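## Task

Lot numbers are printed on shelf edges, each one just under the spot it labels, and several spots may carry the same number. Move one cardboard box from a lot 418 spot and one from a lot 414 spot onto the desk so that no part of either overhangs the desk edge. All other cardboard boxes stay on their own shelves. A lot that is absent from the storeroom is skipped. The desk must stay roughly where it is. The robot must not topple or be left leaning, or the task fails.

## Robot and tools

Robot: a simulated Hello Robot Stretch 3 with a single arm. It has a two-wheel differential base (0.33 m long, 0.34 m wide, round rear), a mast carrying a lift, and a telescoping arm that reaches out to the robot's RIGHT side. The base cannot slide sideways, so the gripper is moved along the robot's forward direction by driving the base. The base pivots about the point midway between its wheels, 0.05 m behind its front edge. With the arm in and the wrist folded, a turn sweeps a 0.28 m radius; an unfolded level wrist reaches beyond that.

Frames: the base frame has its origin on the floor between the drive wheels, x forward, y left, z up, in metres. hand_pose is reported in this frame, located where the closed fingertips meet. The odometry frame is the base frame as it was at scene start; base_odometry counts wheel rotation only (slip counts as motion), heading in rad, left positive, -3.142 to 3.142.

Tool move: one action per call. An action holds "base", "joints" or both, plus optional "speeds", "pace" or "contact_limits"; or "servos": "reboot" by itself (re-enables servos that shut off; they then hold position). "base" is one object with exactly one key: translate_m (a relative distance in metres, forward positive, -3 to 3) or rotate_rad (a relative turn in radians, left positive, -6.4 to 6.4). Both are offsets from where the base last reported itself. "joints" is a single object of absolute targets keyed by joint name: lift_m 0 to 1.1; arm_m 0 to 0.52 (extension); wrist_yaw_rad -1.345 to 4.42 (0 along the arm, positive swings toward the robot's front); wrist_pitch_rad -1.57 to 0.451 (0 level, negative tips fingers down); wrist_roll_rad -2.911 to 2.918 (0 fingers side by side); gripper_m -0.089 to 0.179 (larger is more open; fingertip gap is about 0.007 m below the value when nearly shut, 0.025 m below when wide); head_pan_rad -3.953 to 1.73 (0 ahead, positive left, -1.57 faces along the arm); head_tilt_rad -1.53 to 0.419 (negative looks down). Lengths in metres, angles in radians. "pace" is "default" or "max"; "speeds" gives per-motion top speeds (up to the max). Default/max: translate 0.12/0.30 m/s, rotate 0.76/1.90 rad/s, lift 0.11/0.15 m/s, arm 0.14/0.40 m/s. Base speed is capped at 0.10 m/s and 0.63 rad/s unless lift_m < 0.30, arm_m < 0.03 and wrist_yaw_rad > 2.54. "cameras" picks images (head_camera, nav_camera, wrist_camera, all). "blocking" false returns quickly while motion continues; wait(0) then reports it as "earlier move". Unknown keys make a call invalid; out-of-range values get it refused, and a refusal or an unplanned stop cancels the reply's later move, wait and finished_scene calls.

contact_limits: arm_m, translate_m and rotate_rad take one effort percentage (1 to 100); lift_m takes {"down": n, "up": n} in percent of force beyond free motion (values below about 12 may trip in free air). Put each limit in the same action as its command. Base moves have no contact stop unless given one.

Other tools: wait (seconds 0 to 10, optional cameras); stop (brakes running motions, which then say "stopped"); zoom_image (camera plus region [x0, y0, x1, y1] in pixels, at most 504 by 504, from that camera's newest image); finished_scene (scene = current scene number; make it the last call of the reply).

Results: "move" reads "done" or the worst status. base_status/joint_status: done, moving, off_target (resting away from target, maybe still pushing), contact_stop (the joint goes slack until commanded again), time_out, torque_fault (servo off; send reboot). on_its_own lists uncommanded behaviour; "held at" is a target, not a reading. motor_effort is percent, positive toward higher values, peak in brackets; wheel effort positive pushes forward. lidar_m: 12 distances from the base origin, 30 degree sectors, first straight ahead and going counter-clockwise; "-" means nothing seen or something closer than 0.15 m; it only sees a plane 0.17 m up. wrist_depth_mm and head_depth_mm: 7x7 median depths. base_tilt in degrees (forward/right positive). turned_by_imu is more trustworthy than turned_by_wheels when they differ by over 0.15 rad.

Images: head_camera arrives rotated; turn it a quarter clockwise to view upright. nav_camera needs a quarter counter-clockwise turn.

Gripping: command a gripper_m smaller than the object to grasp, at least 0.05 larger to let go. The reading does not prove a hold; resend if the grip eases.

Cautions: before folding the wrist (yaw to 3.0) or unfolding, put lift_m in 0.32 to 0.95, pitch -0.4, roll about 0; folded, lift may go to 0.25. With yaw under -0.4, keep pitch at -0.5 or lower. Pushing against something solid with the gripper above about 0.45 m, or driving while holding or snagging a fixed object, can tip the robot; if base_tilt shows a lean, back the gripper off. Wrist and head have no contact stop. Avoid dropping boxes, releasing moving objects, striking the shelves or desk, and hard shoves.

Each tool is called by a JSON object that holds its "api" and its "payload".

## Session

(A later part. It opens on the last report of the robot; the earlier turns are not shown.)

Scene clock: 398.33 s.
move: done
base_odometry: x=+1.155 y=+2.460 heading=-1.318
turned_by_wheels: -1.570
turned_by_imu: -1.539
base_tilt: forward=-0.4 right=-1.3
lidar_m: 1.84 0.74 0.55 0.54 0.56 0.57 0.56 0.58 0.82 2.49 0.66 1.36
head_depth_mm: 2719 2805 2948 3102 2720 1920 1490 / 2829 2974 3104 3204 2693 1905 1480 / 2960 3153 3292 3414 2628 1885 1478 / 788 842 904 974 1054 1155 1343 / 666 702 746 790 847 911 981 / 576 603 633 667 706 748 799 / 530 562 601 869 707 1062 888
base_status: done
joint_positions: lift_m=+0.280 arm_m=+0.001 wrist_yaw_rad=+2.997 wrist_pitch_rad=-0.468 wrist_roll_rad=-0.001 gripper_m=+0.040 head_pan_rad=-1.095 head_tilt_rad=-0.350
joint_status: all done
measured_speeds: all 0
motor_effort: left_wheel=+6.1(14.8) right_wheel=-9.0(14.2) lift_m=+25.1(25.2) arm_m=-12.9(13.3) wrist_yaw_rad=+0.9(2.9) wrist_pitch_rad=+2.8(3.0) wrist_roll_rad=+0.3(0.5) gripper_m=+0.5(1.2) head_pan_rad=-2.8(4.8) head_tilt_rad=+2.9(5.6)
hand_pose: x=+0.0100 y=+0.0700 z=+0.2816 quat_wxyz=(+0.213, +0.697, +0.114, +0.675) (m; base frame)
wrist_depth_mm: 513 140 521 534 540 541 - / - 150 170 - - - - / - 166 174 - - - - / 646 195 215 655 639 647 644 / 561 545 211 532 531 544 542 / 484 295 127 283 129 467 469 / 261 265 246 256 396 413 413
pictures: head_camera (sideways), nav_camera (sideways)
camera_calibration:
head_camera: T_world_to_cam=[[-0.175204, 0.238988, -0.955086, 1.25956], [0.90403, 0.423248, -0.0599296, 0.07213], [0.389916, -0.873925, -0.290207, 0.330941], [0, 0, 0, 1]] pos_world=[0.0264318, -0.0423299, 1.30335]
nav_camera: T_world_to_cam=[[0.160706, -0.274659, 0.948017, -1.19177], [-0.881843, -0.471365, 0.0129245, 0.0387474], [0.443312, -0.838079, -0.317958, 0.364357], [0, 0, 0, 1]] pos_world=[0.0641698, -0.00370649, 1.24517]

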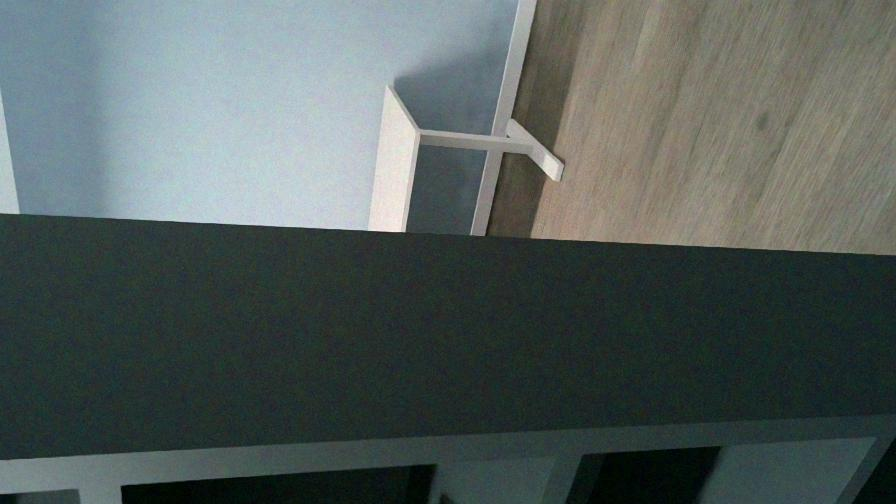

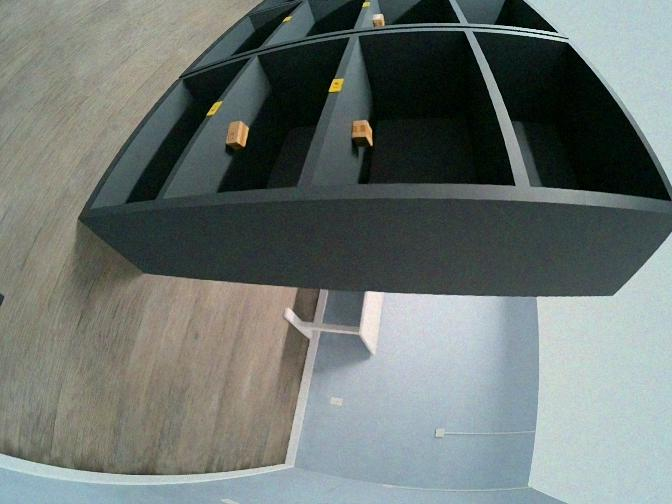

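{"api": "move", "payload": {"base": {"translate_m":1.1}, "joints": {"head_pan_rad":-1.0,"head_tilt_rad":-0.45}, "pace": "max", "cameras": ["nav_camera","head_camera"]}}

{"api": "move", "payload": {"joints": {"head_pan_rad":-1.95}, "pace": "max", "cameras": ["nav_camera","head_camera"]}}

Scene clock: 410.37 s.
move: done
base_odometry: x=+1.430 y=+1.395 heading=-1.318
turned_by_wheels: +0.000
turned_by_imu: +0.000
base_tilt: forward=-0.2 right=-1.2
lidar_m: 1.71 0.68 0.51 0.50 0.52 0.73 1.64 0.78 0.87 0.84 0.57 1.28
head_depth_mm: 536 662 788 806 578 1016 812 / 454 510 582 675 607 937 809 / 472 501 529 575 625 701 771 / 499 1024 1097 624 674 759 817 / 637 1110 1189 794 1307 992 1208 / 654 1205 1274 846 1298 1020 1260 / 800 1257 1306 937 1291 1408 1268
base_status: done
joint_positions: lift_m=+0.280 arm_m=+0.001 wrist_yaw_rad=+2.998 wrist_pitch_rad=-0.468 wrist_roll_rad=-0.001 gripper_m=+0.040 head_pan_rad=-1.000 head_tilt_rad=-0.450
joint_status: all done
measured_speeds: all 0
motor_effort: left_wheel=+5.1(15.3) right_wheel=-1.3(11.6) lift_m=+29.4(31.3) arm_m=-9.4(11.9) wrist_yaw_rad=+1.8(3.3) wrist_pitch_rad=+2.9(3.0) wrist_roll_rad=+0.3(0.6) gripper_m=+0.4(1.1) head_pan_rad=+3.5(4.1) head_tilt_rad=-3.3(6.6)
hand_pose: x=+0.0100 y=+0.0700 z=+0.2816 quat_wxyz=(+0.213, +0.697, +0.114, +0.675) (m; base frame)
wrist_depth_mm: 478 139 499 504 512 520 527 / 529 150 530 546 542 - - / - 166 174 - - - - / - 190 196 628 622 637 635 / 566 547 211 536 526 545 535 / 488 296 127 283 129 471 466 / 261 266 245 256 399 414 408
pictures: head_camera (sideways), nav_camera (sideways)
camera_calibration:
head_camera: T_world_to_cam=[[-0.248071, 0.300673, -0.9209, 1.21538], [0.856482, 0.51226, -0.0634655, 0.0769955], [0.452658, -0.804478, -0.384597, 0.453328], [0, 0, 0, 1]] pos_world=[0.0303533, -0.0401822, 1.29848]
nav_camera: T_world_to_cam=[[0.236537, -0.336859, 0.911359, -1.14439], [-0.832545, -0.553841, 0.0113693, 0.0404479], [0.500919, -0.761437, -0.411454, 0.485651], [0, 0, 0, 1]] pos_world=[0.0610948, 0.00669519, 1.24232]

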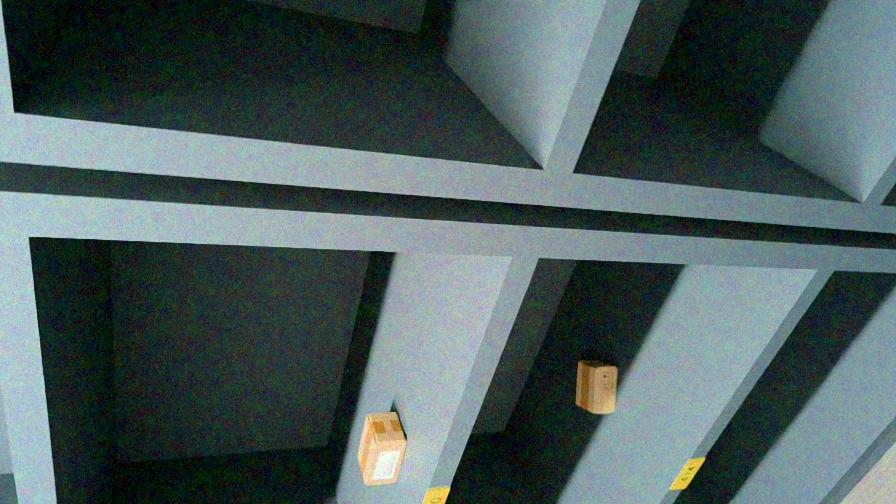

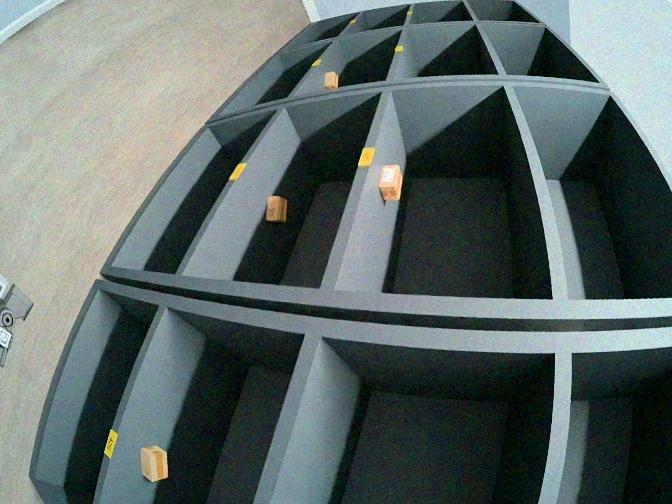

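Scene clock: 411.27 s.
move: done
base_odometry: x=+1.430 y=+1.395 heading=-1.318
turned_by_wheels: +0.000
turned_by_imu: +0.000
base_tilt: forward=-0.4 right=-1.1
lidar_m: 1.70 0.68 0.51 0.50 0.52 0.73 1.65 0.78 0.87 0.84 0.57 1.28
head_depth_mm: 577 805 829 800 874 914 994 / 586 948 982 823 1027 1008 1075 / 603 953 1035 815 1193 1005 876 / 616 917 990 804 1160 995 827 / 632 878 950 713 623 991 798 / 650 844 909 782 586 988 798 / 672 812 872 775 577 977 791
base_status: not commanded
joint_positions: lift_m=+0.280 arm_m=+0.001 wrist_yaw_rad=+2.998 wrist_pitch_rad=-0.468 wrist_roll_rad=-0.001 gripper_m=+0.040 head_pan_rad=-1.973 head_tilt_rad=-0.450
joint_status: all done
measured_speeds: all 0
motor_effort: left_wheel=+4.7(5.3) right_wheel=-1.0(1.8) lift_m=+28.6(29.6) arm_m=-9.4(9.9) wrist_yaw_rad=+1.3(2.7) wrist_pitch_rad=+2.8(3.0) wrist_roll_rad=+0.5(0.7) gripper_m=+0.4(0.6) head_pan_rad=+1.2(4.6) head_tilt_rad=-2.9(4.4)
hand_pose: x=+0.0100 y=+0.0700 z=+0.2816 quat_wxyz=(+0.213, +0.697, +0.114, +0.675) (m; base frame)
wrist_depth_mm: 478 139 494 505 515 526 532 / 528 150 523 539 543 - - / - 166 174 - - - - / - 190 196 629 624 641 632 / 568 544 213 534 531 540 537 / 488 296 127 282 129 473 468 / 261 265 245 255 397 413 412
pictures: head_camera (sideways), nav_camera (sideways)
camera_calibration:
head_camera: T_world_to_cam=[[0.108778, 0.374298, -0.920906, 1.21319], [0.905632, -0.419291, -0.0634446, 0.0767091], [-0.409875, -0.827101, -0.384586, 0.45862], [0, 0, 0, 1]] pos_world=[-0.0134621, -0.0426062, 1.29848]
nav_camera: T_world_to_cam=[[-0.14514, -0.385149, 0.91137, -1.14206], [-0.926516, 0.376084, 0.0113824, 0.0410298], [-0.347135, -0.842746, -0.411432, 0.490845], [0, 0, 0, 1]] pos_world=[0.0426459, -0.0416347, 1.24232]

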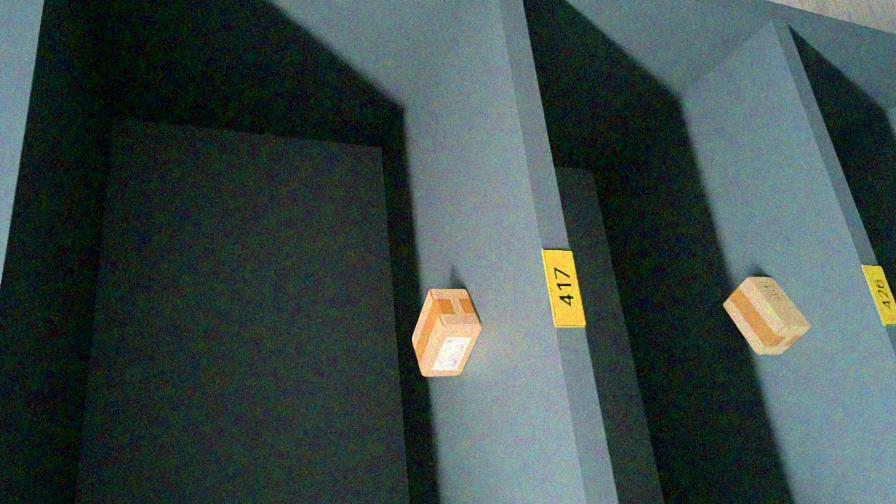

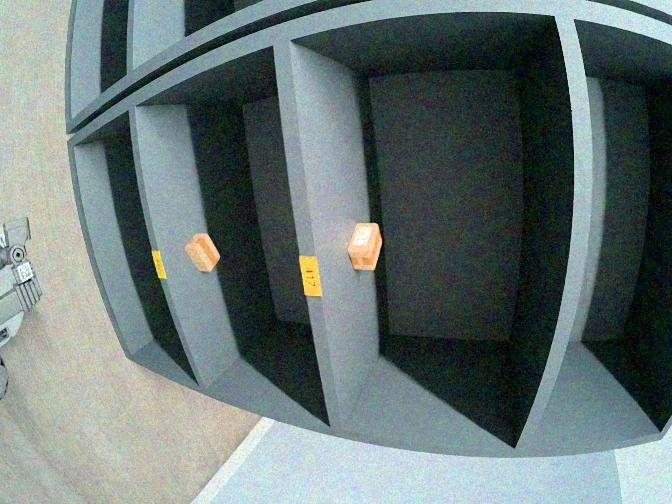

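{"api": "move", "payload": {"base": {"translate_m":0.7}, "joints": {"head_pan_rad":-1.5}, "pace": "max", "cameras": ["nav_camera","head_camera"]}}

Scene clock: 419.63 s.
move: done
base_odometry: x=+1.605 y=+0.718 heading=-1.318
turned_by_wheels: +0.000
turned_by_imu: +0.000
base_tilt: forward=-0.3 right=-1.1
lidar_m: 1.61 0.65 0.49 0.47 0.49 0.69 2.15 1.36 0.64 0.99 0.72 0.79
head_depth_mm: 574 848 915 833 611 1015 813 / 587 858 920 822 637 1008 810 / 600 869 933 815 633 1001 806 / 616 875 943 755 626 964 801 / 633 885 955 790 1127 990 799 / 652 891 967 785 1145 983 816 / 670 904 977 777 1056 980 813
base_status: done
joint_positions: lift_m=+0.280 arm_m=+0.001 wrist_yaw_rad=+2.998 wrist_pitch_rad=-0.468 wrist_roll_rad=-0.001 gripper_m=+0.040 head_pan_rad=-1.500 head_tilt_rad=-0.450
joint_status: all done
measured_speeds: all 0
motor_effort: left_wheel=+4.0(15.8) right_wheel=-0.5(12.5) lift_m=+27.1(27.1) arm_m=-6.5(8.6) wrist_yaw_rad=+0.9(3.2) wrist_pitch_rad=+2.9(3.0) wrist_roll_rad=+0.3(0.5) gripper_m=+0.3(0.9) head_pan_rad=-3.3(4.7) head_tilt_rad=-2.4(3.6)
hand_pose: x=+0.0100 y=+0.0700 z=+0.2816 quat_wxyz=(+0.213, +0.697, +0.114, +0.675) (m; base frame)
wrist_depth_mm: 459 139 471 482 484 500 506 / 505 150 508 526 530 536 540 / 535 165 176 - - - - / - 186 196 625 622 619 615 / 565 544 212 534 533 544 540 / 486 296 127 284 129 475 463 / 260 265 245 256 398 413 412
pictures: head_camera (sideways), nav_camera (sideways)
camera_calibration:
head_camera: T_world_to_cam=[[-0.0736758, 0.382775, -0.920899, 1.21429], [0.997211, 0.0392832, -0.0634529, 0.0761124], [0.0118876, -0.923006, -0.384602, 0.456092], [0, 0, 0, 1]] pos_world=[0.00814175, -0.0468147, 1.29848]
nav_camera: T_world_to_cam=[[0.0462232, -0.408987, 0.911369, -1.14325], [-0.996121, -0.0872545, 0.0113653, 0.0414101], [0.0748728, -0.908359, -0.411434, 0.488216], [0, 0, 0, 1]] pos_world=[0.0575399, -0.0204841, 1.24232]

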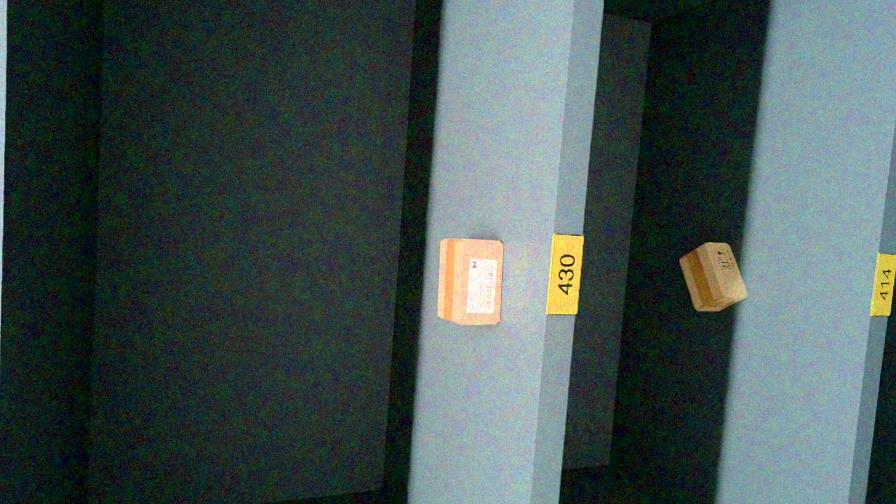

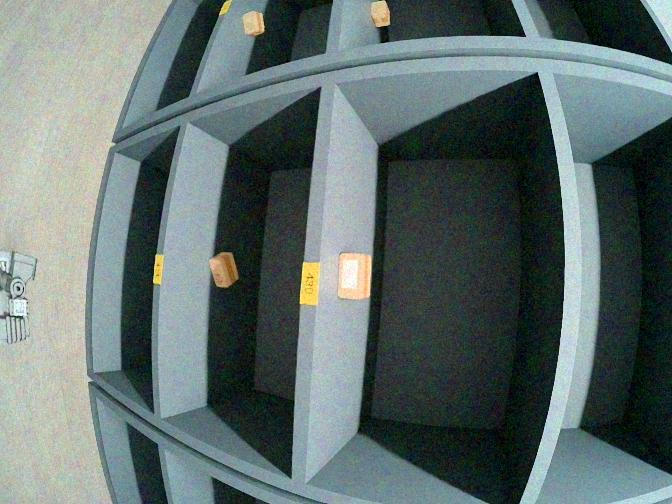

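{"api": "zoom_image", "payload": {"camera": "head_camera", "region": [660, 220, 770, 330]}}

Scaled by 4.582 from the camera's 896x504 image, which has a finer 1280x720 frame.

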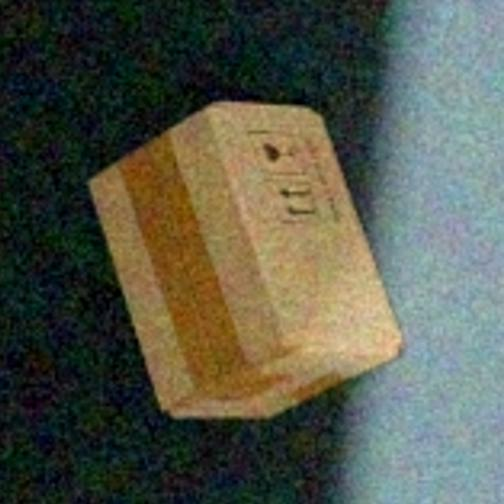

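{"api": "move", "payload": {"joints": {"lift_m":0.66}, "base": {"translate_m":-0.042}, "pace": "max"}}

{"api": "move", "payload": {"joints": {"wrist_yaw_rad":0.48}}}

{"api": "move", "payload": {"joints": {"wrist_pitch_rad":-0.6,"gripper_m":0.179}}}

{"api": "move", "payload": {"joints": {"arm_m":0.38}, "contact_limits": {"arm_m":30}, "cameras": ["wrist_camera"]}}

Scene clock: 446.10 s.
move: done
base_odometry: x=+1.595 y=+0.758 heading=-1.317
turned_by_wheels: +0.000
turned_by_imu: +0.000
base_tilt: forward=-0.3 right=-1.1
lidar_m: 1.62 0.65 0.48 0.47 0.49 0.70 2.16 1.35 0.62 0.99 0.75 0.79
head_depth_mm: 575 845 911 835 610 983 816 / 589 856 922 826 608 1010 810 / 602 862 931 814 634 1003 804 / 617 875 942 804 627 998 802 / 634 883 953 667 623 952 799 / 653 892 963 782 1143 985 817 / 673 903 974 775 1132 979 812
base_status: done
joint_positions: lift_m=+0.660 arm_m=+0.001 wrist_yaw_rad=+2.998 wrist_pitch_rad=-0.468 wrist_roll_rad=-0.001 gripper_m=+0.040 head_pan_rad=-1.500 head_tilt_rad=-0.450
joint_status: all done
measured_speeds: all 0
motor_effort: left_wheel=-3.0(11.0) right_wheel=-6.9(15.3) lift_m=+27.3(34.0) arm_m=-5.0(5.9) wrist_yaw_rad=+2.1(2.9) wrist_pitch_rad=+2.9(3.0) wrist_roll_rad=+0.2(0.5) gripper_m=+0.5(0.8) head_pan_rad=-2.8(3.7) head_tilt_rad=-0.8(2.2)
hand_pose: x=+0.0100 y=+0.0700 z=+0.6616 quat_wxyz=(+0.213, +0.697, +0.114, +0.675) (m; base frame)
wrist_depth_mm: 458 139 468 485 493 496 504 / 507 151 508 528 534 536 540 / 546 166 176 - - - - / - 186 191 - - - - / - - 211 - 152 - - / - - 127 150 126 861 864 / 819 810 281 799 776 802 793
pictures: none

Scene clock: 448.37 s.
move: done
base_odometry: x=+1.595 y=+0.758 heading=-1.317
turned_by_wheels: +0.000
turned_by_imu: +0.000
base_tilt: forward=-0.3 right=-1.2
lidar_m: 1.62 0.65 0.49 0.47 0.50 0.69 2.15 1.35 0.62 0.98 0.75 0.80
head_depth_mm: 577 849 912 834 611 978 816 / 589 855 919 826 607 1006 808 / 602 866 932 812 634 1001 805 / 618 874 941 804 628 994 800 / 634 884 953 666 622 955 795 / 652 894 968 787 1139 985 819 / 675 900 980 776 1134 978 813
base_status: not commanded
joint_positions: lift_m=+0.660 arm_m=+0.001 wrist_yaw_rad=+0.483 wrist_pitch_rad=-0.468 wrist_roll_rad=-0.001 gripper_m=+0.040 head_pan_rad=-1.500 head_tilt_rad=-0.450
joint_status: all done
measured_speeds: all 0
motor_effort: left_wheel=-2.7(3.1) right_wheel=-6.7(7.4) lift_m=+22.9(27.6) arm_m=-3.6(5.1) wrist_yaw_rad=-3.5(7.1) wrist_pitch_rad=+2.8(3.0) wrist_roll_rad=+0.1(0.6) gripper_m=+0.1(0.9) head_pan_rad=-2.6(3.6) head_tilt_rad=-0.1(1.6)
hand_pose: x=+0.0797 y=-0.3385 z=+0.6616 quat_wxyz=(+0.708, +0.324, -0.628, +0.005) (m; base frame)
wrist_depth_mm: - 499 - - - - - / - 542 - - 517 487 - / - - 511 503 500 493 489 / - - - 445 405 404 399 / - - 157 154 164 351 337 / 931 940 125 - 127 - 314 / 807 841 776 - - - -
pictures: none

Scene clock: 450.30 s.
move: done
base_odometry: x=+1.595 y=+0.758 heading=-1.317
turned_by_wheels: +0.000
turned_by_imu: +0.000
base_tilt: forward=-0.4 right=-1.2
lidar_m: 1.62 0.65 0.49 0.47 0.50 0.70 2.16 1.35 0.62 0.98 0.75 0.79
head_depth_mm: 576 846 913 836 612 977 813 / 589 856 919 822 607 1004 810 / 602 865 928 816 634 998 807 / 618 877 940 806 626 992 801 / 635 884 953 666 623 950 798 / 653 894 963 785 1143 984 817 / 675 900 977 776 1137 980 811
base_status: not commanded
joint_positions: lift_m=+0.660 arm_m=+0.001 wrist_yaw_rad=+0.483 wrist_pitch_rad=-0.610 wrist_roll_rad=-0.001 gripper_m=+0.179 head_pan_rad=-1.500 head_tilt_rad=-0.450
joint_status: all done
measured_speeds: all 0
motor_effort: left_wheel=-2.7(3.3) right_wheel=-6.6(7.5) lift_m=+25.4(25.9) arm_m=-3.0(4.0) wrist_yaw_rad=-3.9(4.8) wrist_pitch_rad=+1.4(3.5) wrist_roll_rad=+0.5(0.5) gripper_m=+0.4(84.5) head_pan_rad=-3.0(3.3) head_tilt_rad=-0.4(1.4)
hand_pose: x=+0.0697 y=-0.3194 z=+0.6322 quat_wxyz=(+0.706, +0.368, -0.603, -0.045) (m; base frame)
wrist_depth_mm: - 520 - 524 522 474 521 / - - 485 462 456 453 445 / - - - 448 394 378 376 / - - 896 - - 342 323 / 959 933 919 - - - 311 / 123 782 836 804 - - - / 732 737 741 745 716 - 105
pictures: none

Scene clock: 454.30 s.
move: done
base_odometry: x=+1.595 y=+0.758 heading=-1.317
turned_by_wheels: +0.000
turned_by_imu: +0.000
base_tilt: forward=-0.4 right=-1.2
lidar_m: 1.62 0.65 0.49 0.47 0.50 0.70 2.14 1.35 0.62 0.99 0.75 0.79
head_depth_mm: 579 847 913 832 612 976 814 / 592 855 923 820 608 603 465 / 603 864 933 815 633 604 806 / 620 873 943 801 626 700 780 / 636 881 951 667 622 960 799 / 656 894 963 784 1145 982 819 / 676 901 974 774 1130 979 813
base_status: not commanded
joint_positions: lift_m=+0.660 arm_m=+0.380 wrist_yaw_rad=+0.483 wrist_pitch_rad=-0.610 wrist_roll_rad=-0.001 gripper_m=+0.179 head_pan_rad=-1.500 head_tilt_rad=-0.450
joint_status: all done
measured_speeds: all 0
motor_effort: left_wheel=-2.9(3.5) right_wheel=-6.8(7.7) lift_m=+30.2(31.0) arm_m=+13.7(15.1) wrist_yaw_rad=-3.1(4.9) wrist_pitch_rad=+1.4(1.6) wrist_roll_rad=+0.2(0.6) gripper_m=+0.5(1.3) head_pan_rad=-2.6(3.4) head_tilt_rad=+1.2(1.6)
contact_limits: arm_m 30 (drawing in: default 31, maximum 55; extending or still: default 40, maximum 69)
hand_pose: x=+0.0696 y=-0.6988 z=+0.6321 quat_wxyz=(+0.706, +0.368, -0.603, -0.045) (m; base frame)
wrist_depth_mm: 399 473 - - - - - / 419 463 459 452 421 - - / 395 389 384 381 375 365 - / 338 333 330 260 325 323 318 / 295 284 289 239 271 284 286 / - 248 258 256 254 252 250 / 226 230 232 231 228 228 105
pictures: wrist_camera
camera_calibration:
wrist_camera: T_world_to_cam=[[-0.870039, -0.49199, -0.0312679, -0.256839], [-0.338355, 0.642071, -0.68794, 0.939638], [0.358536, -0.587955, -0.725094, 0.188676], [0, 0, 0, 1]] pos_world=[0.0268233, -0.618743, 0.775191]

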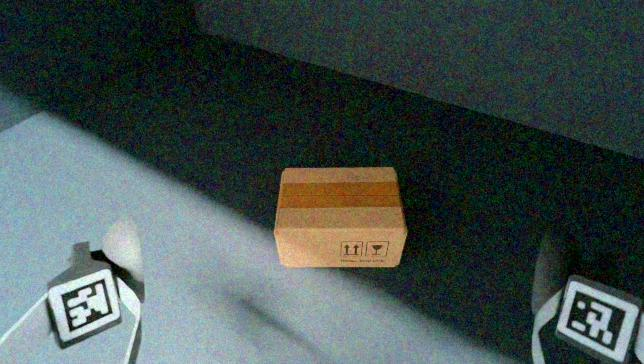

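{"api": "move", "payload": {"base": {"translate_m":0.03}, "joints": {"arm_m":0.437}}}

{"api": "move", "payload": {"joints": {"lift_m":0.572}, "contact_limits": {"lift_m":{"down":15}}, "cameras": ["wrist_camera"]}}

Scene clock: 463.63 s.
move: done
base_odometry: x=+1.602 y=+0.729 heading=-1.317
turned_by_wheels: +0.000
turned_by_imu: +0.000
base_tilt: forward=-0.2 right=-1.1
lidar_m: 1.62 0.65 0.49 0.47 0.49 0.69 2.15 1.35 0.63 0.99 0.73 0.79
head_depth_mm: 576 850 915 833 609 1006 813 / 589 858 922 824 636 583 462 / 603 864 931 811 631 660 805 / 617 872 939 753 626 758 801 / 635 879 956 740 623 925 799 / 653 893 965 783 1138 986 816 / 674 906 974 776 1088 983 814
base_status: done
joint_positions: lift_m=+0.660 arm_m=+0.437 wrist_yaw_rad=+0.483 wrist_pitch_rad=-0.610 wrist_roll_rad=-0.001 gripper_m=+0.179 head_pan_rad=-1.500 head_tilt_rad=-0.450
joint_status: all done
measured_speeds: all 0
motor_effort: left_wheel=+6.2(10.2) right_wheel=+2.6(9.3) lift_m=+30.3(31.3) arm_m=+13.0(14.7) wrist_yaw_rad=-2.8(4.7) wrist_pitch_rad=+1.4(1.6) wrist_roll_rad=+0.2(0.6) gripper_m=+0.9(1.2) head_pan_rad=-1.9(2.8) head_tilt_rad=+1.7(2.1)
hand_pose: x=+0.0696 y=-0.7558 z=+0.6321 quat_wxyz=(+0.706, +0.368, -0.603, -0.045) (m; base frame)
wrist_depth_mm: 371 445 - - - - - / 388 447 463 424 - - - / 380 389 386 380 365 - - / 336 333 330 326 326 322 311 / 294 283 290 287 284 285 288 / - 246 258 203 242 253 250 / 227 228 233 196 220 227 105
pictures: none

Scene clock: 465.27 s.
move: done
base_odometry: x=+1.602 y=+0.729 heading=-1.317
turned_by_wheels: +0.000
turned_by_imu: +0.000
base_tilt: forward=-0.3 right=-1.2
lidar_m: 1.61 0.65 0.49 0.47 0.49 0.70 2.15 1.35 0.63 0.99 0.73 0.79
head_depth_mm: 577 849 911 834 613 1008 813 / 588 855 921 823 638 1010 572 / 601 864 933 816 633 691 781 / 617 874 941 755 630 796 780 / 634 885 953 742 624 992 797 / 652 891 966 787 1139 984 816 / 672 907 976 775 1089 979 817
base_status: not commanded
joint_positions: lift_m=+0.572 arm_m=+0.437 wrist_yaw_rad=+0.483 wrist_pitch_rad=-0.607 wrist_roll_rad=-0.001 gripper_m=+0.179 head_pan_rad=-1.500 head_tilt_rad=-0.450
joint_status: all done
measured_speeds: all 0
motor_effort: left_wheel=+6.4(6.9) right_wheel=+2.7(3.3) lift_m=+20.7(27.7) arm_m=+12.4(13.6) wrist_yaw_rad=-3.2(4.9) wrist_pitch_rad=+0.8(1.6) wrist_roll_rad=+0.3(0.5) gripper_m=+0.5(1.1) head_pan_rad=-2.1(2.7) head_tilt_rad=+2.1(2.5)
contact_limits: lift_m down 15 (down: maximum 72; up: maximum 65)
hand_pose: x=+0.0698 y=-0.7563 z=+0.5448 quat_wxyz=(+0.706, +0.367, -0.604, -0.044) (m; base frame)
wrist_depth_mm: 362 377 373 348 - - - / 305 301 297 294 289 284 262 / 251 250 247 245 242 239 237 / 215 213 206 141 140 206 204 / 188 185 130 127 125 181 180 / - 157 158 150 149 161 159 / 143 146 148 146 146 143 107
pictures: wrist_camera
camera_calibration:
wrist_camera: T_world_to_cam=[[-0.870056, -0.491967, -0.0311681, -0.287674], [-0.337223, 0.640121, -0.690309, 0.916249], [0.35956, -0.590096, -0.722843, 0.0886245], [0, 0, 0, 1]] pos_world=[0.0268213, -0.675739, 0.68759]

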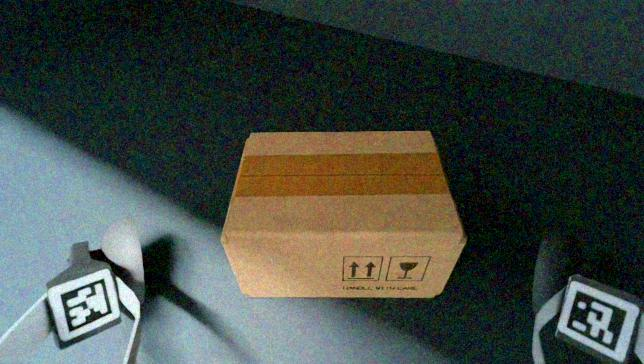

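{"api": "move", "payload": {"base": {"translate_m":0.014}, "joints": {"arm_m":0.465}, "contact_limits": {"arm_m":25}}}

{"api": "move", "payload": {"joints": {"gripper_m":0.045}}}

{"api": "move", "payload": {"joints": {"lift_m":0.64}, "cameras": ["wrist_camera"]}}

Scene clock: 473.00 s.
move: done
base_odometry: x=+1.606 y=+0.716 heading=-1.317
turned_by_wheels: +0.000
turned_by_imu: +0.000
base_tilt: forward=-0.2 right=-1.3
lidar_m: 1.61 0.64 0.49 0.47 0.49 0.69 2.15 1.35 0.64 0.99 0.72 0.79
head_depth_mm: 575 850 912 834 611 1010 816 / 589 858 922 825 638 974 573 / 600 866 934 813 632 717 805 / 615 875 948 709 627 814 801 / 633 883 956 790 1129 987 800 / 652 893 965 786 1137 982 818 / 671 902 975 776 1054 982 816
base_status: done
joint_positions: lift_m=+0.572 arm_m=+0.465 wrist_yaw_rad=+0.482 wrist_pitch_rad=-0.607 wrist_roll_rad=-0.001 gripper_m=+0.179 head_pan_rad=-1.500 head_tilt_rad=-0.450
joint_status: all done
measured_speeds: all 0
motor_effort: left_wheel=+6.4(10.0) right_wheel=+3.8(9.3) lift_m=+23.0(23.7) arm_m=+13.8(15.7) wrist_yaw_rad=-2.6(3.5) wrist_pitch_rad=+0.8(1.0) wrist_roll_rad=+0.3(0.4) gripper_m=+0.7(1.0) head_pan_rad=-2.3(2.4) head_tilt_rad=+3.3(3.3)
contact_limits: arm_m 25 (drawing in: default 31, maximum 55; extending or still: default 40, maximum 69); lift_m down 15 (down: maximum 72; up: maximum 65)
hand_pose: x=+0.0697 y=-0.7843 z=+0.5448 quat_wxyz=(+0.706, +0.366, -0.604, -0.044) (m; base frame)
wrist_depth_mm: 349 374 356 335 - - - / 304 300 296 293 289 274 - / 252 250 247 244 243 239 237 / 215 213 218 140 140 206 204 / 188 186 127 123 119 181 179 / - 158 112 109 109 158 159 / 143 146 117 109 108 142 107
pictures: none

Scene clock: 474.87 s.
move: done
base_odometry: x=+1.606 y=+0.716 heading=-1.317
turned_by_wheels: +0.000
turned_by_imu: +0.000
base_tilt: forward=-0.3 right=-1.1
lidar_m: 1.61 0.64 0.48 0.47 0.49 0.70 2.15 1.35 0.64 0.99 0.72 0.79
head_depth_mm: 576 849 914 836 611 1020 813 / 588 858 923 826 639 979 571 / 601 866 934 813 634 718 806 / 618 877 946 707 629 815 802 / 633 888 956 790 1137 985 799 / 651 894 968 784 1140 981 820 / 672 903 974 774 1051 979 815
base_status: not commanded
joint_positions: lift_m=+0.572 arm_m=+0.465 wrist_yaw_rad=+0.482 wrist_pitch_rad=-0.591 wrist_roll_rad=-0.001 gripper_m=+0.047 head_pan_rad=-1.500 head_tilt_rad=-0.450
joint_status: all done
measured_speeds: all 0
motor_effort: left_wheel=+5.7(6.7) right_wheel=+4.6(4.7) lift_m=+27.1(27.6) arm_m=+8.7(13.7) wrist_yaw_rad=-1.6(3.6) wrist_pitch_rad=-2.1(2.2) wrist_roll_rad=+0.6(0.7) gripper_m=-34.1(100.0) head_pan_rad=-1.9(2.8) head_tilt_rad=+3.4(3.9)
contact_limits: arm_m 25 (drawing in: default 31, maximum 55; extending or still: default 40, maximum 69); lift_m down 15 (down: maximum 72; up: maximum 65)
hand_pose: x=+0.0709 y=-0.7867 z=+0.5479 quat_wxyz=(+0.707, +0.362, -0.607, -0.039) (m; base frame)
wrist_depth_mm: 358 396 373 - - - - / 319 314 311 305 292 278 - / 260 260 255 252 251 248 245 / 223 220 223 216 214 212 211 / 192 191 131 127 129 177 185 / 174 125 114 112 112 123 164 / - 146 115 107 105 142 144
pictures: none

Scene clock: 476.33 s.
move: done
base_odometry: x=+1.606 y=+0.716 heading=-1.317
turned_by_wheels: +0.000
turned_by_imu: +0.000
base_tilt: forward=-0.2 right=-1.1
lidar_m: 1.61 0.65 0.48 0.47 0.49 0.69 2.15 1.35 0.64 0.99 0.72 0.79
head_depth_mm: 578 850 914 832 610 1013 812 / 589 857 923 821 638 659 483 / 603 869 932 814 633 698 805 / 617 875 946 708 627 898 802 / 634 884 956 787 1132 955 796 / 653 893 963 783 1144 985 816 / 674 898 975 775 1051 981 814
base_status: not commanded
joint_positions: lift_m=+0.640 arm_m=+0.465 wrist_yaw_rad=+0.482 wrist_pitch_rad=-0.617 wrist_roll_rad=-0.001 gripper_m=+0.049 head_pan_rad=-1.500 head_tilt_rad=-0.450
joint_status: all done
measured_speeds: all 0
motor_effort: left_wheel=+6.5(6.5) right_wheel=+4.3(4.8) lift_m=+31.6(34.5) arm_m=+4.9(9.1) wrist_yaw_rad=-2.4(3.6) wrist_pitch_rad=+2.5(2.8) wrist_roll_rad=+0.4(0.4) gripper_m=-14.7(34.3) head_pan_rad=-2.1(2.2) head_tilt_rad=+3.5(4.1)
contact_limits: arm_m 25 (drawing in: default 31, maximum 55; extending or still: default 40, maximum 69)
hand_pose: x=+0.0689 y=-0.7829 z=+0.6109 quat_wxyz=(+0.706, +0.369, -0.602, -0.048) (m; base frame)
wrist_depth_mm: 361 423 - - - - - / 375 422 419 385 - - - / 358 353 349 345 333 - - / 306 303 300 298 294 291 281 / 266 262 135 130 134 153 255 / 243 124 115 114 113 119 229 / - 205 109 107 105 199 201
pictures: wrist_camera
camera_calibration:
wrist_camera: T_world_to_cam=[[-0.870661, -0.490878, -0.0314409, -0.298501], [-0.339712, 0.646306, -0.683289, 0.979358], [0.355732, -0.584232, -0.729471, 0.129814], [0, 0, 0, 1]] pos_world=[0.0266282, -0.703651, 0.754495]

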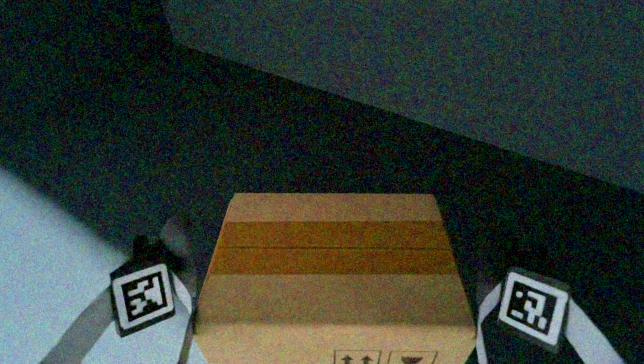

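{"api": "move", "payload": {"joints": {"arm_m":0.0,"lift_m":0.66}}}

{"api": "move", "payload": {"base": {"translate_m":-1.0}, "contact_limits": {"translate_m":40}}}

{"api": "move", "payload": {"base": {"translate_m":-0.9}, "joints": {"head_pan_rad":0}, "contact_limits": {"translate_m":40}, "cameras": ["wrist_camera"]}}

{"api": "move", "payload": {"base": {"rotate_rad":1.58}, "joints": {"lift_m":0.88}}}

Scene clock: 505.00 s.
move: done
base_odometry: x=+1.606 y=+0.716 heading=-1.317
turned_by_wheels: +0.000
turned_by_imu: +0.000
base_tilt: forward=-0.3 right=-1.3
lidar_m: 1.61 0.65 0.48 0.47 0.49 0.69 2.15 1.36 0.64 0.99 0.72 0.79
head_depth_mm: 575 851 912 835 612 1014 815 / 586 857 923 826 638 1014 808 / 598 863 933 815 635 1002 803 / 615 875 943 709 629 992 802 / 630 883 953 791 1138 990 802 / 650 891 963 786 1146 989 815 / 670 905 977 778 1051 978 813
base_status: not commanded
joint_positions: lift_m=+0.660 arm_m=+0.001 wrist_yaw_rad=+0.482 wrist_pitch_rad=-0.617 wrist_roll_rad=-0.001 gripper_m=+0.049 head_pan_rad=-1.500 head_tilt_rad=-0.450
joint_status: all done
measured_speeds: all 0
motor_effort: left_wheel=+6.3(6.7) right_wheel=+3.6(5.1) lift_m=+26.1(33.8) arm_m=-13.0(14.5) wrist_yaw_rad=-1.4(4.0) wrist_pitch_rad=+2.6(2.8) wrist_roll_rad=+0.3(0.5) gripper_m=-14.9(15.5) head_pan_rad=-1.7(2.1) head_tilt_rad=+4.4(5.2)
hand_pose: x=+0.0689 y=-0.3185 z=+0.6308 quat_wxyz=(+0.706, +0.369, -0.602, -0.048) (m; base frame)
wrist_depth_mm: - 495 518 522 524 518 518 / - - 492 451 448 441 441 / - - - 450 387 372 368 / - - 735 933 374 342 327 / 935 926 132 131 134 143 314 / 839 123 115 114 113 119 - / 741 718 109 107 105 - -
pictures: none

Scene clock: 516.13 s.
move: done
base_odometry: x=+1.355 y=+1.684 heading=-1.317
turned_by_wheels: +0.000
turned_by_imu: +0.000
base_tilt: forward=-0.2 right=-1.3
lidar_m: 1.74 0.70 0.52 0.51 0.53 0.75 1.35 1.42 0.58 0.95 0.73 0.73
head_depth_mm: 577 817 879 832 580 950 814 / 588 825 884 823 575 1010 810 / 603 835 899 811 599 1005 806 / 617 840 906 754 595 999 804 / 634 852 916 721 589 992 796 / 653 856 927 786 613 987 795 / 674 869 938 774 610 977 791
base_status: done
joint_positions: lift_m=+0.660 arm_m=+0.001 wrist_yaw_rad=+0.482 wrist_pitch_rad=-0.617 wrist_roll_rad=-0.001 gripper_m=+0.049 head_pan_rad=-1.500 head_tilt_rad=-0.450
joint_status: not commanded
measured_speeds: all 0
motor_effort: left_wheel=-1.6(10.6) right_wheel=-9.9(14.1) lift_m=+30.8(32.2) arm_m=-12.9(13.7) wrist_yaw_rad=-2.1(4.0) wrist_pitch_rad=+2.7(2.8) wrist_roll_rad=+0.1(0.6) gripper_m=-14.3(15.4) head_pan_rad=-0.8(2.1) head_tilt_rad=+3.5(5.0)
contact_limits: translate_m 40 (maximum 100)
hand_pose: x=+0.0689 y=-0.3185 z=+0.6308 quat_wxyz=(+0.706, +0.369, -0.602, -0.048) (m; base frame)
wrist_depth_mm: - - - - - - - / - 600 - - 393 384 - / - - - - - - - / - - - 980 - 323 316 / 944 943 132 131 134 145 294 / 840 124 115 114 113 119 702 / 733 722 109 107 105 - 112
pictures: none

Scene clock: 526.27 s.
move: done
base_odometry: x=+1.129 y=+2.555 heading=-1.317
turned_by_wheels: +0.000
turned_by_imu: +0.000
base_tilt: forward=-0.3 right=-1.2
lidar_m: 1.85 0.74 0.56 0.54 0.57 0.47 0.46 0.48 0.68 2.08 0.76 0.73
head_depth_mm: 1966 2057 1413 1494 1546 1599 1334 / 2745 2855 2338 2382 2124 1699 1364 / 3622 3797 - 3311 2248 1683 1357 / 3567 3777 - 3263 2224 1685 1353 / 3499 3696 - 3115 2218 1673 1347 / 1993 2056 2142 2237 2078 1665 1337 / 1408 1434 1473 1493 1556 1541 1337
base_status: done
joint_positions: lift_m=+0.660 arm_m=+0.001 wrist_yaw_rad=+0.482 wrist_pitch_rad=-0.617 wrist_roll_rad=-0.001 gripper_m=+0.049 head_pan_rad=+0.000 head_tilt_rad=-0.450
joint_status: all done
measured_speeds: all 0
motor_effort: left_wheel=-1.3(10.3) right_wheel=-11.1(13.9) lift_m=+29.4(31.2) arm_m=-13.0(13.4) wrist_yaw_rad=-2.9(4.1) wrist_pitch_rad=+2.7(2.8) wrist_roll_rad=+0.2(0.6) gripper_m=-15.4(15.6) head_pan_rad=-3.5(5.6) head_tilt_rad=+2.7(4.5)
contact_limits: translate_m 40 (maximum 100)
hand_pose: x=+0.0689 y=-0.3185 z=+0.6308 quat_wxyz=(+0.706, +0.369, -0.602, -0.048) (m; base frame)
wrist_depth_mm: 530 - - - - - - / - - - - - - - / - - - - - - - / - - - - - - - / 942 785 131 131 133 898 900 / 826 124 115 114 113 119 811 / 742 723 109 107 105 124 717
pictures: wrist_camera
camera_calibration:
wrist_camera: T_world_to_cam=[[-0.870666, -0.490868, -0.0314582, -0.0698431], [-0.339801, 0.646491, -0.68307, 0.692692], [0.355634, -0.584036, -0.729675, 0.415987], [0, 0, 0, 1]] pos_world=[0.0266284, -0.239151, 0.774495]

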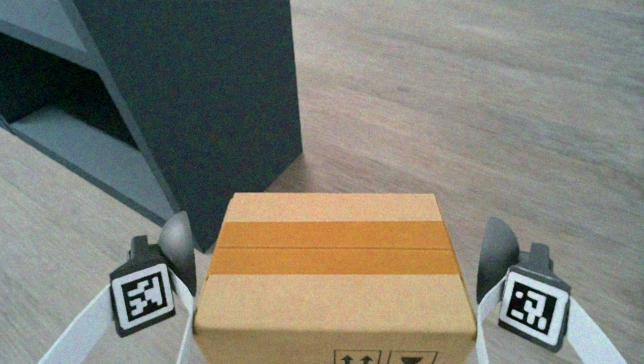

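Scene clock: 529.90 s.
move: done
base_odometry: x=+1.129 y=+2.555 heading=+0.263
turned_by_wheels: +1.580
turned_by_imu: +1.555
base_tilt: forward=-0.4 right=-1.1
lidar_m: 0.54 0.57 0.47 0.46 0.48 0.67 2.05 0.77 0.73 1.88 0.74 0.56
head_depth_mm: 419 449 484 527 574 633 705 / 420 450 486 527 577 635 708 / 420 451 486 529 577 640 711 / 422 452 487 530 580 640 713 / 422 453 489 530 582 642 715 / 423 454 490 532 582 643 720 / 424 455 491 534 586 647 723
base_status: done
joint_positions: lift_m=+0.880 arm_m=+0.001 wrist_yaw_rad=+0.482 wrist_pitch_rad=-0.617 wrist_roll_rad=-0.001 gripper_m=+0.049 head_pan_rad=+0.000 head_tilt_rad=-0.450
joint_status: all done
measured_speeds: all 0
motor_effort: left_wheel=-8.7(12.5) right_wheel=+8.8(13.2) lift_m=+31.3(34.8) arm_m=-13.3(13.7) wrist_yaw_rad=-2.0(3.8) wrist_pitch_rad=+2.8(2.9) wrist_roll_rad=+0.3(0.5) gripper_m=-14.9(15.5) head_pan_rad=-3.0(3.6) head_tilt_rad=+3.3(4.1)
hand_pose: x=+0.0688 y=-0.3184 z=+0.8507 quat_wxyz=(+0.706, +0.370, -0.602, -0.048) (m; base frame)
wrist_depth_mm: 428 502 - - - - - / 437 519 - - - - - / 468 533 - - - - - / 488 - - - - - - / 503 148 131 131 133 - - / 527 124 115 114 113 119 - / - 122 109 107 105 121 900
pictures: none

{"api": "move", "payload": {"base": {"translate_m":-1.05}, "contact_limits": {"translate_m":40}}}

{"api": "move", "payload": {"base": {"translate_m":-1.03}, "contact_limits": {"translate_m":40}}}

{"api": "move", "payload": {"base": {"rotate_rad":-1.57}, "joints": {"head_pan_rad":-1.0}, "cameras": ["nav_camera","head_camera"]}}

Scene clock: 548.63 s.
move: done
base_odometry: x=+0.115 y=+2.282 heading=+0.263
turned_by_wheels: +0.000
turned_by_imu: -0.001
base_tilt: forward=-0.3 right=-1.3
lidar_m: 1.58 0.68 0.51 0.49 0.51 0.72 2.17 1.95 2.75 0.54 0.55 0.77
head_depth_mm: 1308 1404 1510 1635 1778 1712 1367 / 1306 1404 1512 1647 1803 1709 1362 / 1315 1401 1514 1644 1798 1712 1362 / 1314 1409 1516 1643 1801 1682 1358 / 1311 1406 1524 1644 1822 1661 1342 / 1319 1415 1527 1653 1812 1662 1336 / 1294 1326 1361 1391 1425 1463 1312
base_status: done
joint_positions: lift_m=+0.880 arm_m=+0.001 wrist_yaw_rad=+0.482 wrist_pitch_rad=-0.617 wrist_roll_rad=-0.001 gripper_m=+0.049 head_pan_rad=+0.000 head_tilt_rad=-0.450
joint_status: not commanded
measured_speeds: all 0
motor_effort: left_wheel=-8.0(13.6) right_wheel=-3.8(11.4) lift_m=+26.9(31.1) arm_m=-11.8(13.4) wrist_yaw_rad=-1.5(3.6) wrist_pitch_rad=+2.7(2.9) wrist_roll_rad=+0.1(0.6) gripper_m=-14.7(15.5) head_pan_rad=-2.9(3.7) head_tilt_rad=+2.4(3.6)
contact_limits: translate_m 40 (maximum 100)
hand_pose: x=+0.0688 y=-0.3184 z=+0.8507 quat_wxyz=(+0.706, +0.370, -0.602, -0.048) (m; base frame)
wrist_depth_mm: - - - - 305 - - / - - - - 352 - - / - - - - - - - / - - - - 460 - - / - - 131 131 134 - - / - 124 115 114 113 119 - / 946 900 109 107 105 121 916
pictures: none

Scene clock: 560.07 s.
move: done
base_odometry: x=-0.880 y=+2.015 heading=+0.263
turned_by_wheels: +0.000
turned_by_imu: -0.001
base_tilt: forward=-0.3 right=-1.3
lidar_m: 1.82 0.72 0.54 0.52 0.55 0.77 1.14 1.20 1.12 3.72 1.57 1.25
head_depth_mm: 2181 2256 1469 1420 1387 1444 1374 / 2170 2327 2523 2731 2151 1697 1361 / 2170 2343 2508 2718 2242 1697 1360 / 2183 2319 2508 2732 2226 1675 1349 / 2173 2359 2544 2699 2206 1658 1342 / 1992 2049 2148 2211 2018 1660 1339 / 1388 1416 1452 1478 1520 1541 1334
base_status: done
joint_positions: lift_m=+0.880 arm_m=+0.001 wrist_yaw_rad=+0.482 wrist_pitch_rad=-0.617 wrist_roll_rad=-0.001 gripper_m=+0.049 head_pan_rad=+0.000 head_tilt_rad=-0.450
joint_status: not commanded
measured_speeds: all 0
motor_effort: left_wheel=-3.9(12.6) right_wheel=-8.9(11.6) lift_m=+24.9(27.4) arm_m=-11.6(12.6) wrist_yaw_rad=-3.0(3.7) wrist_pitch_rad=+2.8(2.9) wrist_roll_rad=+0.3(0.6) gripper_m=-15.1(15.7) head_pan_rad=-2.6(3.6) head_tilt_rad=+2.1(3.4)
contact_limits: translate_m 40 (maximum 100)
hand_pose: x=+0.0688 y=-0.3184 z=+0.8507 quat_wxyz=(+0.706, +0.370, -0.602, -0.048) (m; base frame)
wrist_depth_mm: - - - - - - - / - - - - - - - / - - - - - - - / - - - - - - - / - - 131 131 133 - - / - 124 115 114 113 119 - / 960 919 109 107 105 121 887
pictures: none

Scene clock: 563.67 s.
move: done
base_odometry: x=-0.880 y=+2.015 heading=-1.307
turned_by_wheels: -1.570
turned_by_imu: -1.544
base_tilt: forward=-0.4 right=-1.3
lidar_m: 3.73 1.55 1.24 1.74 0.71 0.54 0.52 0.55 0.78 1.15 1.20 1.12
head_depth_mm: 965 1014 1077 1148 1226 1309 1338 / 1023 1078 1153 1232 1320 1421 1372 / 1089 1155 1239 1326 1432 1534 1358 / 1163 1239 1333 1426 1566 1621 1338 / 1255 1337 1456 1483 1724 1639 1338 / 1340 1453 1577 1454 1286 1428 1337 / 1461 1600 1737 1449 1132 1657 1300
base_status: done
joint_positions: lift_m=+0.880 arm_m=+0.001 wrist_yaw_rad=+0.482 wrist_pitch_rad=-0.617 wrist_roll_rad=-0.001 gripper_m=+0.049 head_pan_rad=-1.001 head_tilt_rad=-0.450
joint_status: all done
measured_speeds: all 0
motor_effort: left_wheel=+8.3(11.4) right_wheel=-9.9(13.6) lift_m=+27.7(28.4) arm_m=-12.4(13.6) wrist_yaw_rad=-3.3(3.8) wrist_pitch_rad=+2.7(2.9) wrist_roll_rad=+0.4(0.6) gripper_m=-15.0(15.3) head_pan_rad=+3.5(4.5) head_tilt_rad=+1.8(2.9)
hand_pose: x=+0.0688 y=-0.3184 z=+0.8507 quat_wxyz=(+0.706, +0.370, -0.602, -0.048) (m; base frame)
wrist_depth_mm: - - - - - - - / - - - - - - - / - - - - - - - / - - - - - - - / - - 131 131 133 - - / - 124 115 114 113 119 - / 944 914 109 107 105 121 903
pictures: head_camera (sideways), nav_camera (sideways)
camera_calibration:
head_camera: T_world_to_cam=[[-0.247714, 0.300569, -0.92103, 1.21551], [0.856805, 0.511722, -0.0634452, 0.0770243], [0.452242, -0.804859, -0.38429, 0.45297], [0, 0, 0, 1]] pos_world=[0.0302534, -0.040184, 1.29848]
nav_camera: T_world_to_cam=[[0.236183, -0.336748, 0.911493, -1.14454], [-0.832879, -0.553338, 0.0113841, 0.0404433], [0.50053, -0.761852, -0.411159, 0.485312], [0, 0, 0, 1]] pos_world=[0.0610918, 0.00669379, 1.24232]

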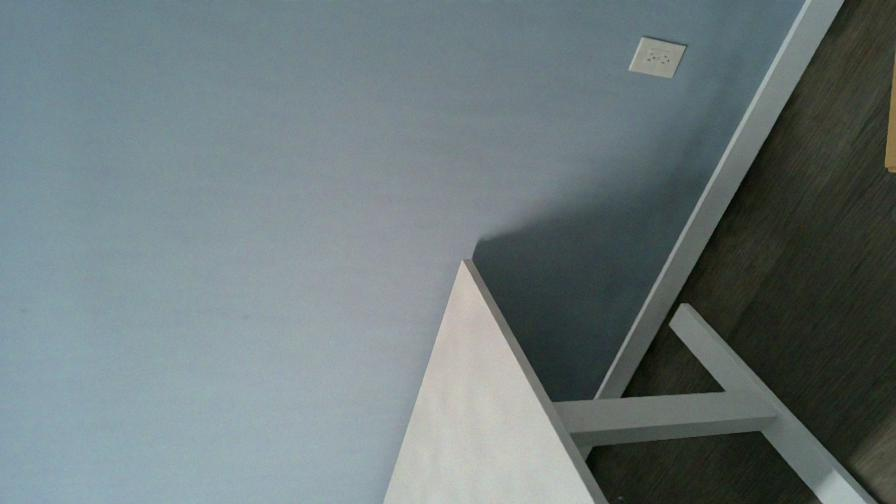

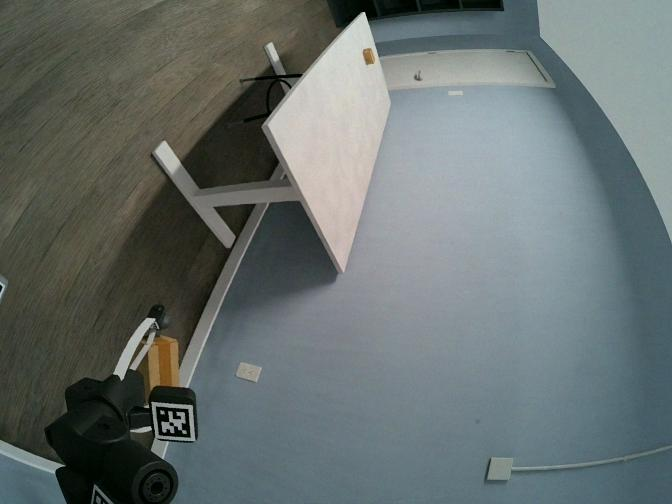

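{"api": "move", "payload": {"base": {"translate_m": 1.12}, "contact_limits": {"translate_m": 40}, "joints": {"head_pan_rad": -1.57, "head_tilt_rad": -0.6}, "cameras": ["nav_camera","head_camera"]}}

Scene clock: 597.53 s.
move: done
base_odometry: x=-0.587 y=+0.934 heading=-1.307
turned_by_wheels: +0.000
turned_by_imu: -0.001
base_tilt: forward=-0.2 right=-1.3
lidar_m: 2.65 1.47 1.12 1.09 1.14 1.68 1.63 1.63 0.76 0.84 0.74 1.26
head_depth_mm: 974 1060 1175 1282 843 670 - / 972 1070 1189 1126 833 685 - / 971 1072 1188 1108 831 659 - / 982 1083 1202 1102 820 658 300 / 985 1081 1197 1089 818 652 288 / 989 1088 1207 1082 813 650 406 / 996 1093 1216 1070 805 664 1130
base_status: done
joint_positions: lift_m=+0.880 arm_m=+0.001 wrist_yaw_rad=+0.482 wrist_pitch_rad=-0.617 wrist_roll_rad=-0.001 gripper_m=+0.049 head_pan_rad=-1.570 head_tilt_rad=-0.600
joint_status: all done
measured_speeds: all 0
motor_effort: left_wheel=+7.9(12.4) right_wheel=+2.1(10.3) lift_m=+28.1(32.1) arm_m=-5.4(11.2) wrist_yaw_rad=-2.1(4.1) wrist_pitch_rad=+2.8(2.9) wrist_roll_rad=+0.3(0.6) gripper_m=-14.8(15.5) head_pan_rad=+3.4(6.4) head_tilt_rad=-4.9(8.9)
contact_limits: translate_m 40 (maximum 100)
hand_pose: x=+0.0688 y=-0.3184 z=+0.8507 quat_wxyz=(+0.706, +0.370, -0.602, -0.048) (m; base frame)
wrist_depth_mm: - - - - - - - / - - - - - - - / - - - - - - - / - - - - - - - / - - 131 131 133 143 - / - 124 115 114 113 119 - / 945 929 109 107 105 114 -
pictures: head_camera (sideways), nav_camera (sideways)
camera_calibration:
head_camera: T_world_to_cam=[[-0.0467445, 0.520086, -0.852834, 1.12534], [0.997499, -0.0210087, -0.0674855, 0.0813531], [-0.0530152, -0.853856, -0.517803, 0.629753], [0, 0, 0, 1]] pos_world=[0.00484051, -0.0458484, 1.29131]
nav_camera: T_world_to_cam=[[0.0175178, -0.542579, 0.839822, -1.04979], [-0.999788, -0.018574, 0.00885454, 0.044798], [0.0107945, -0.8398, -0.542789, 0.659577], [0, 0, 0, 1]] pos_world=[0.0560587, -0.0148501, 1.23925]

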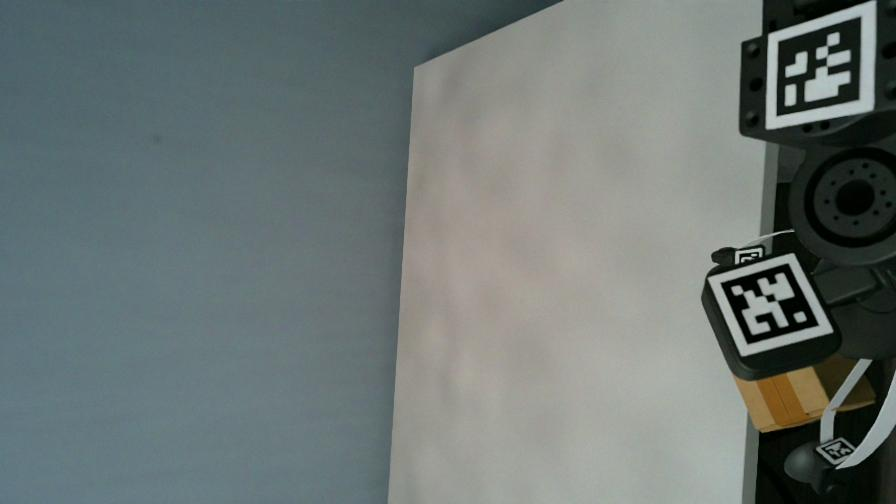

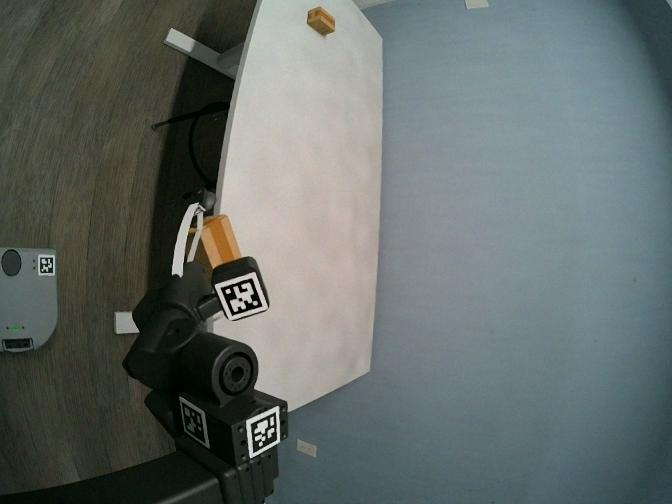

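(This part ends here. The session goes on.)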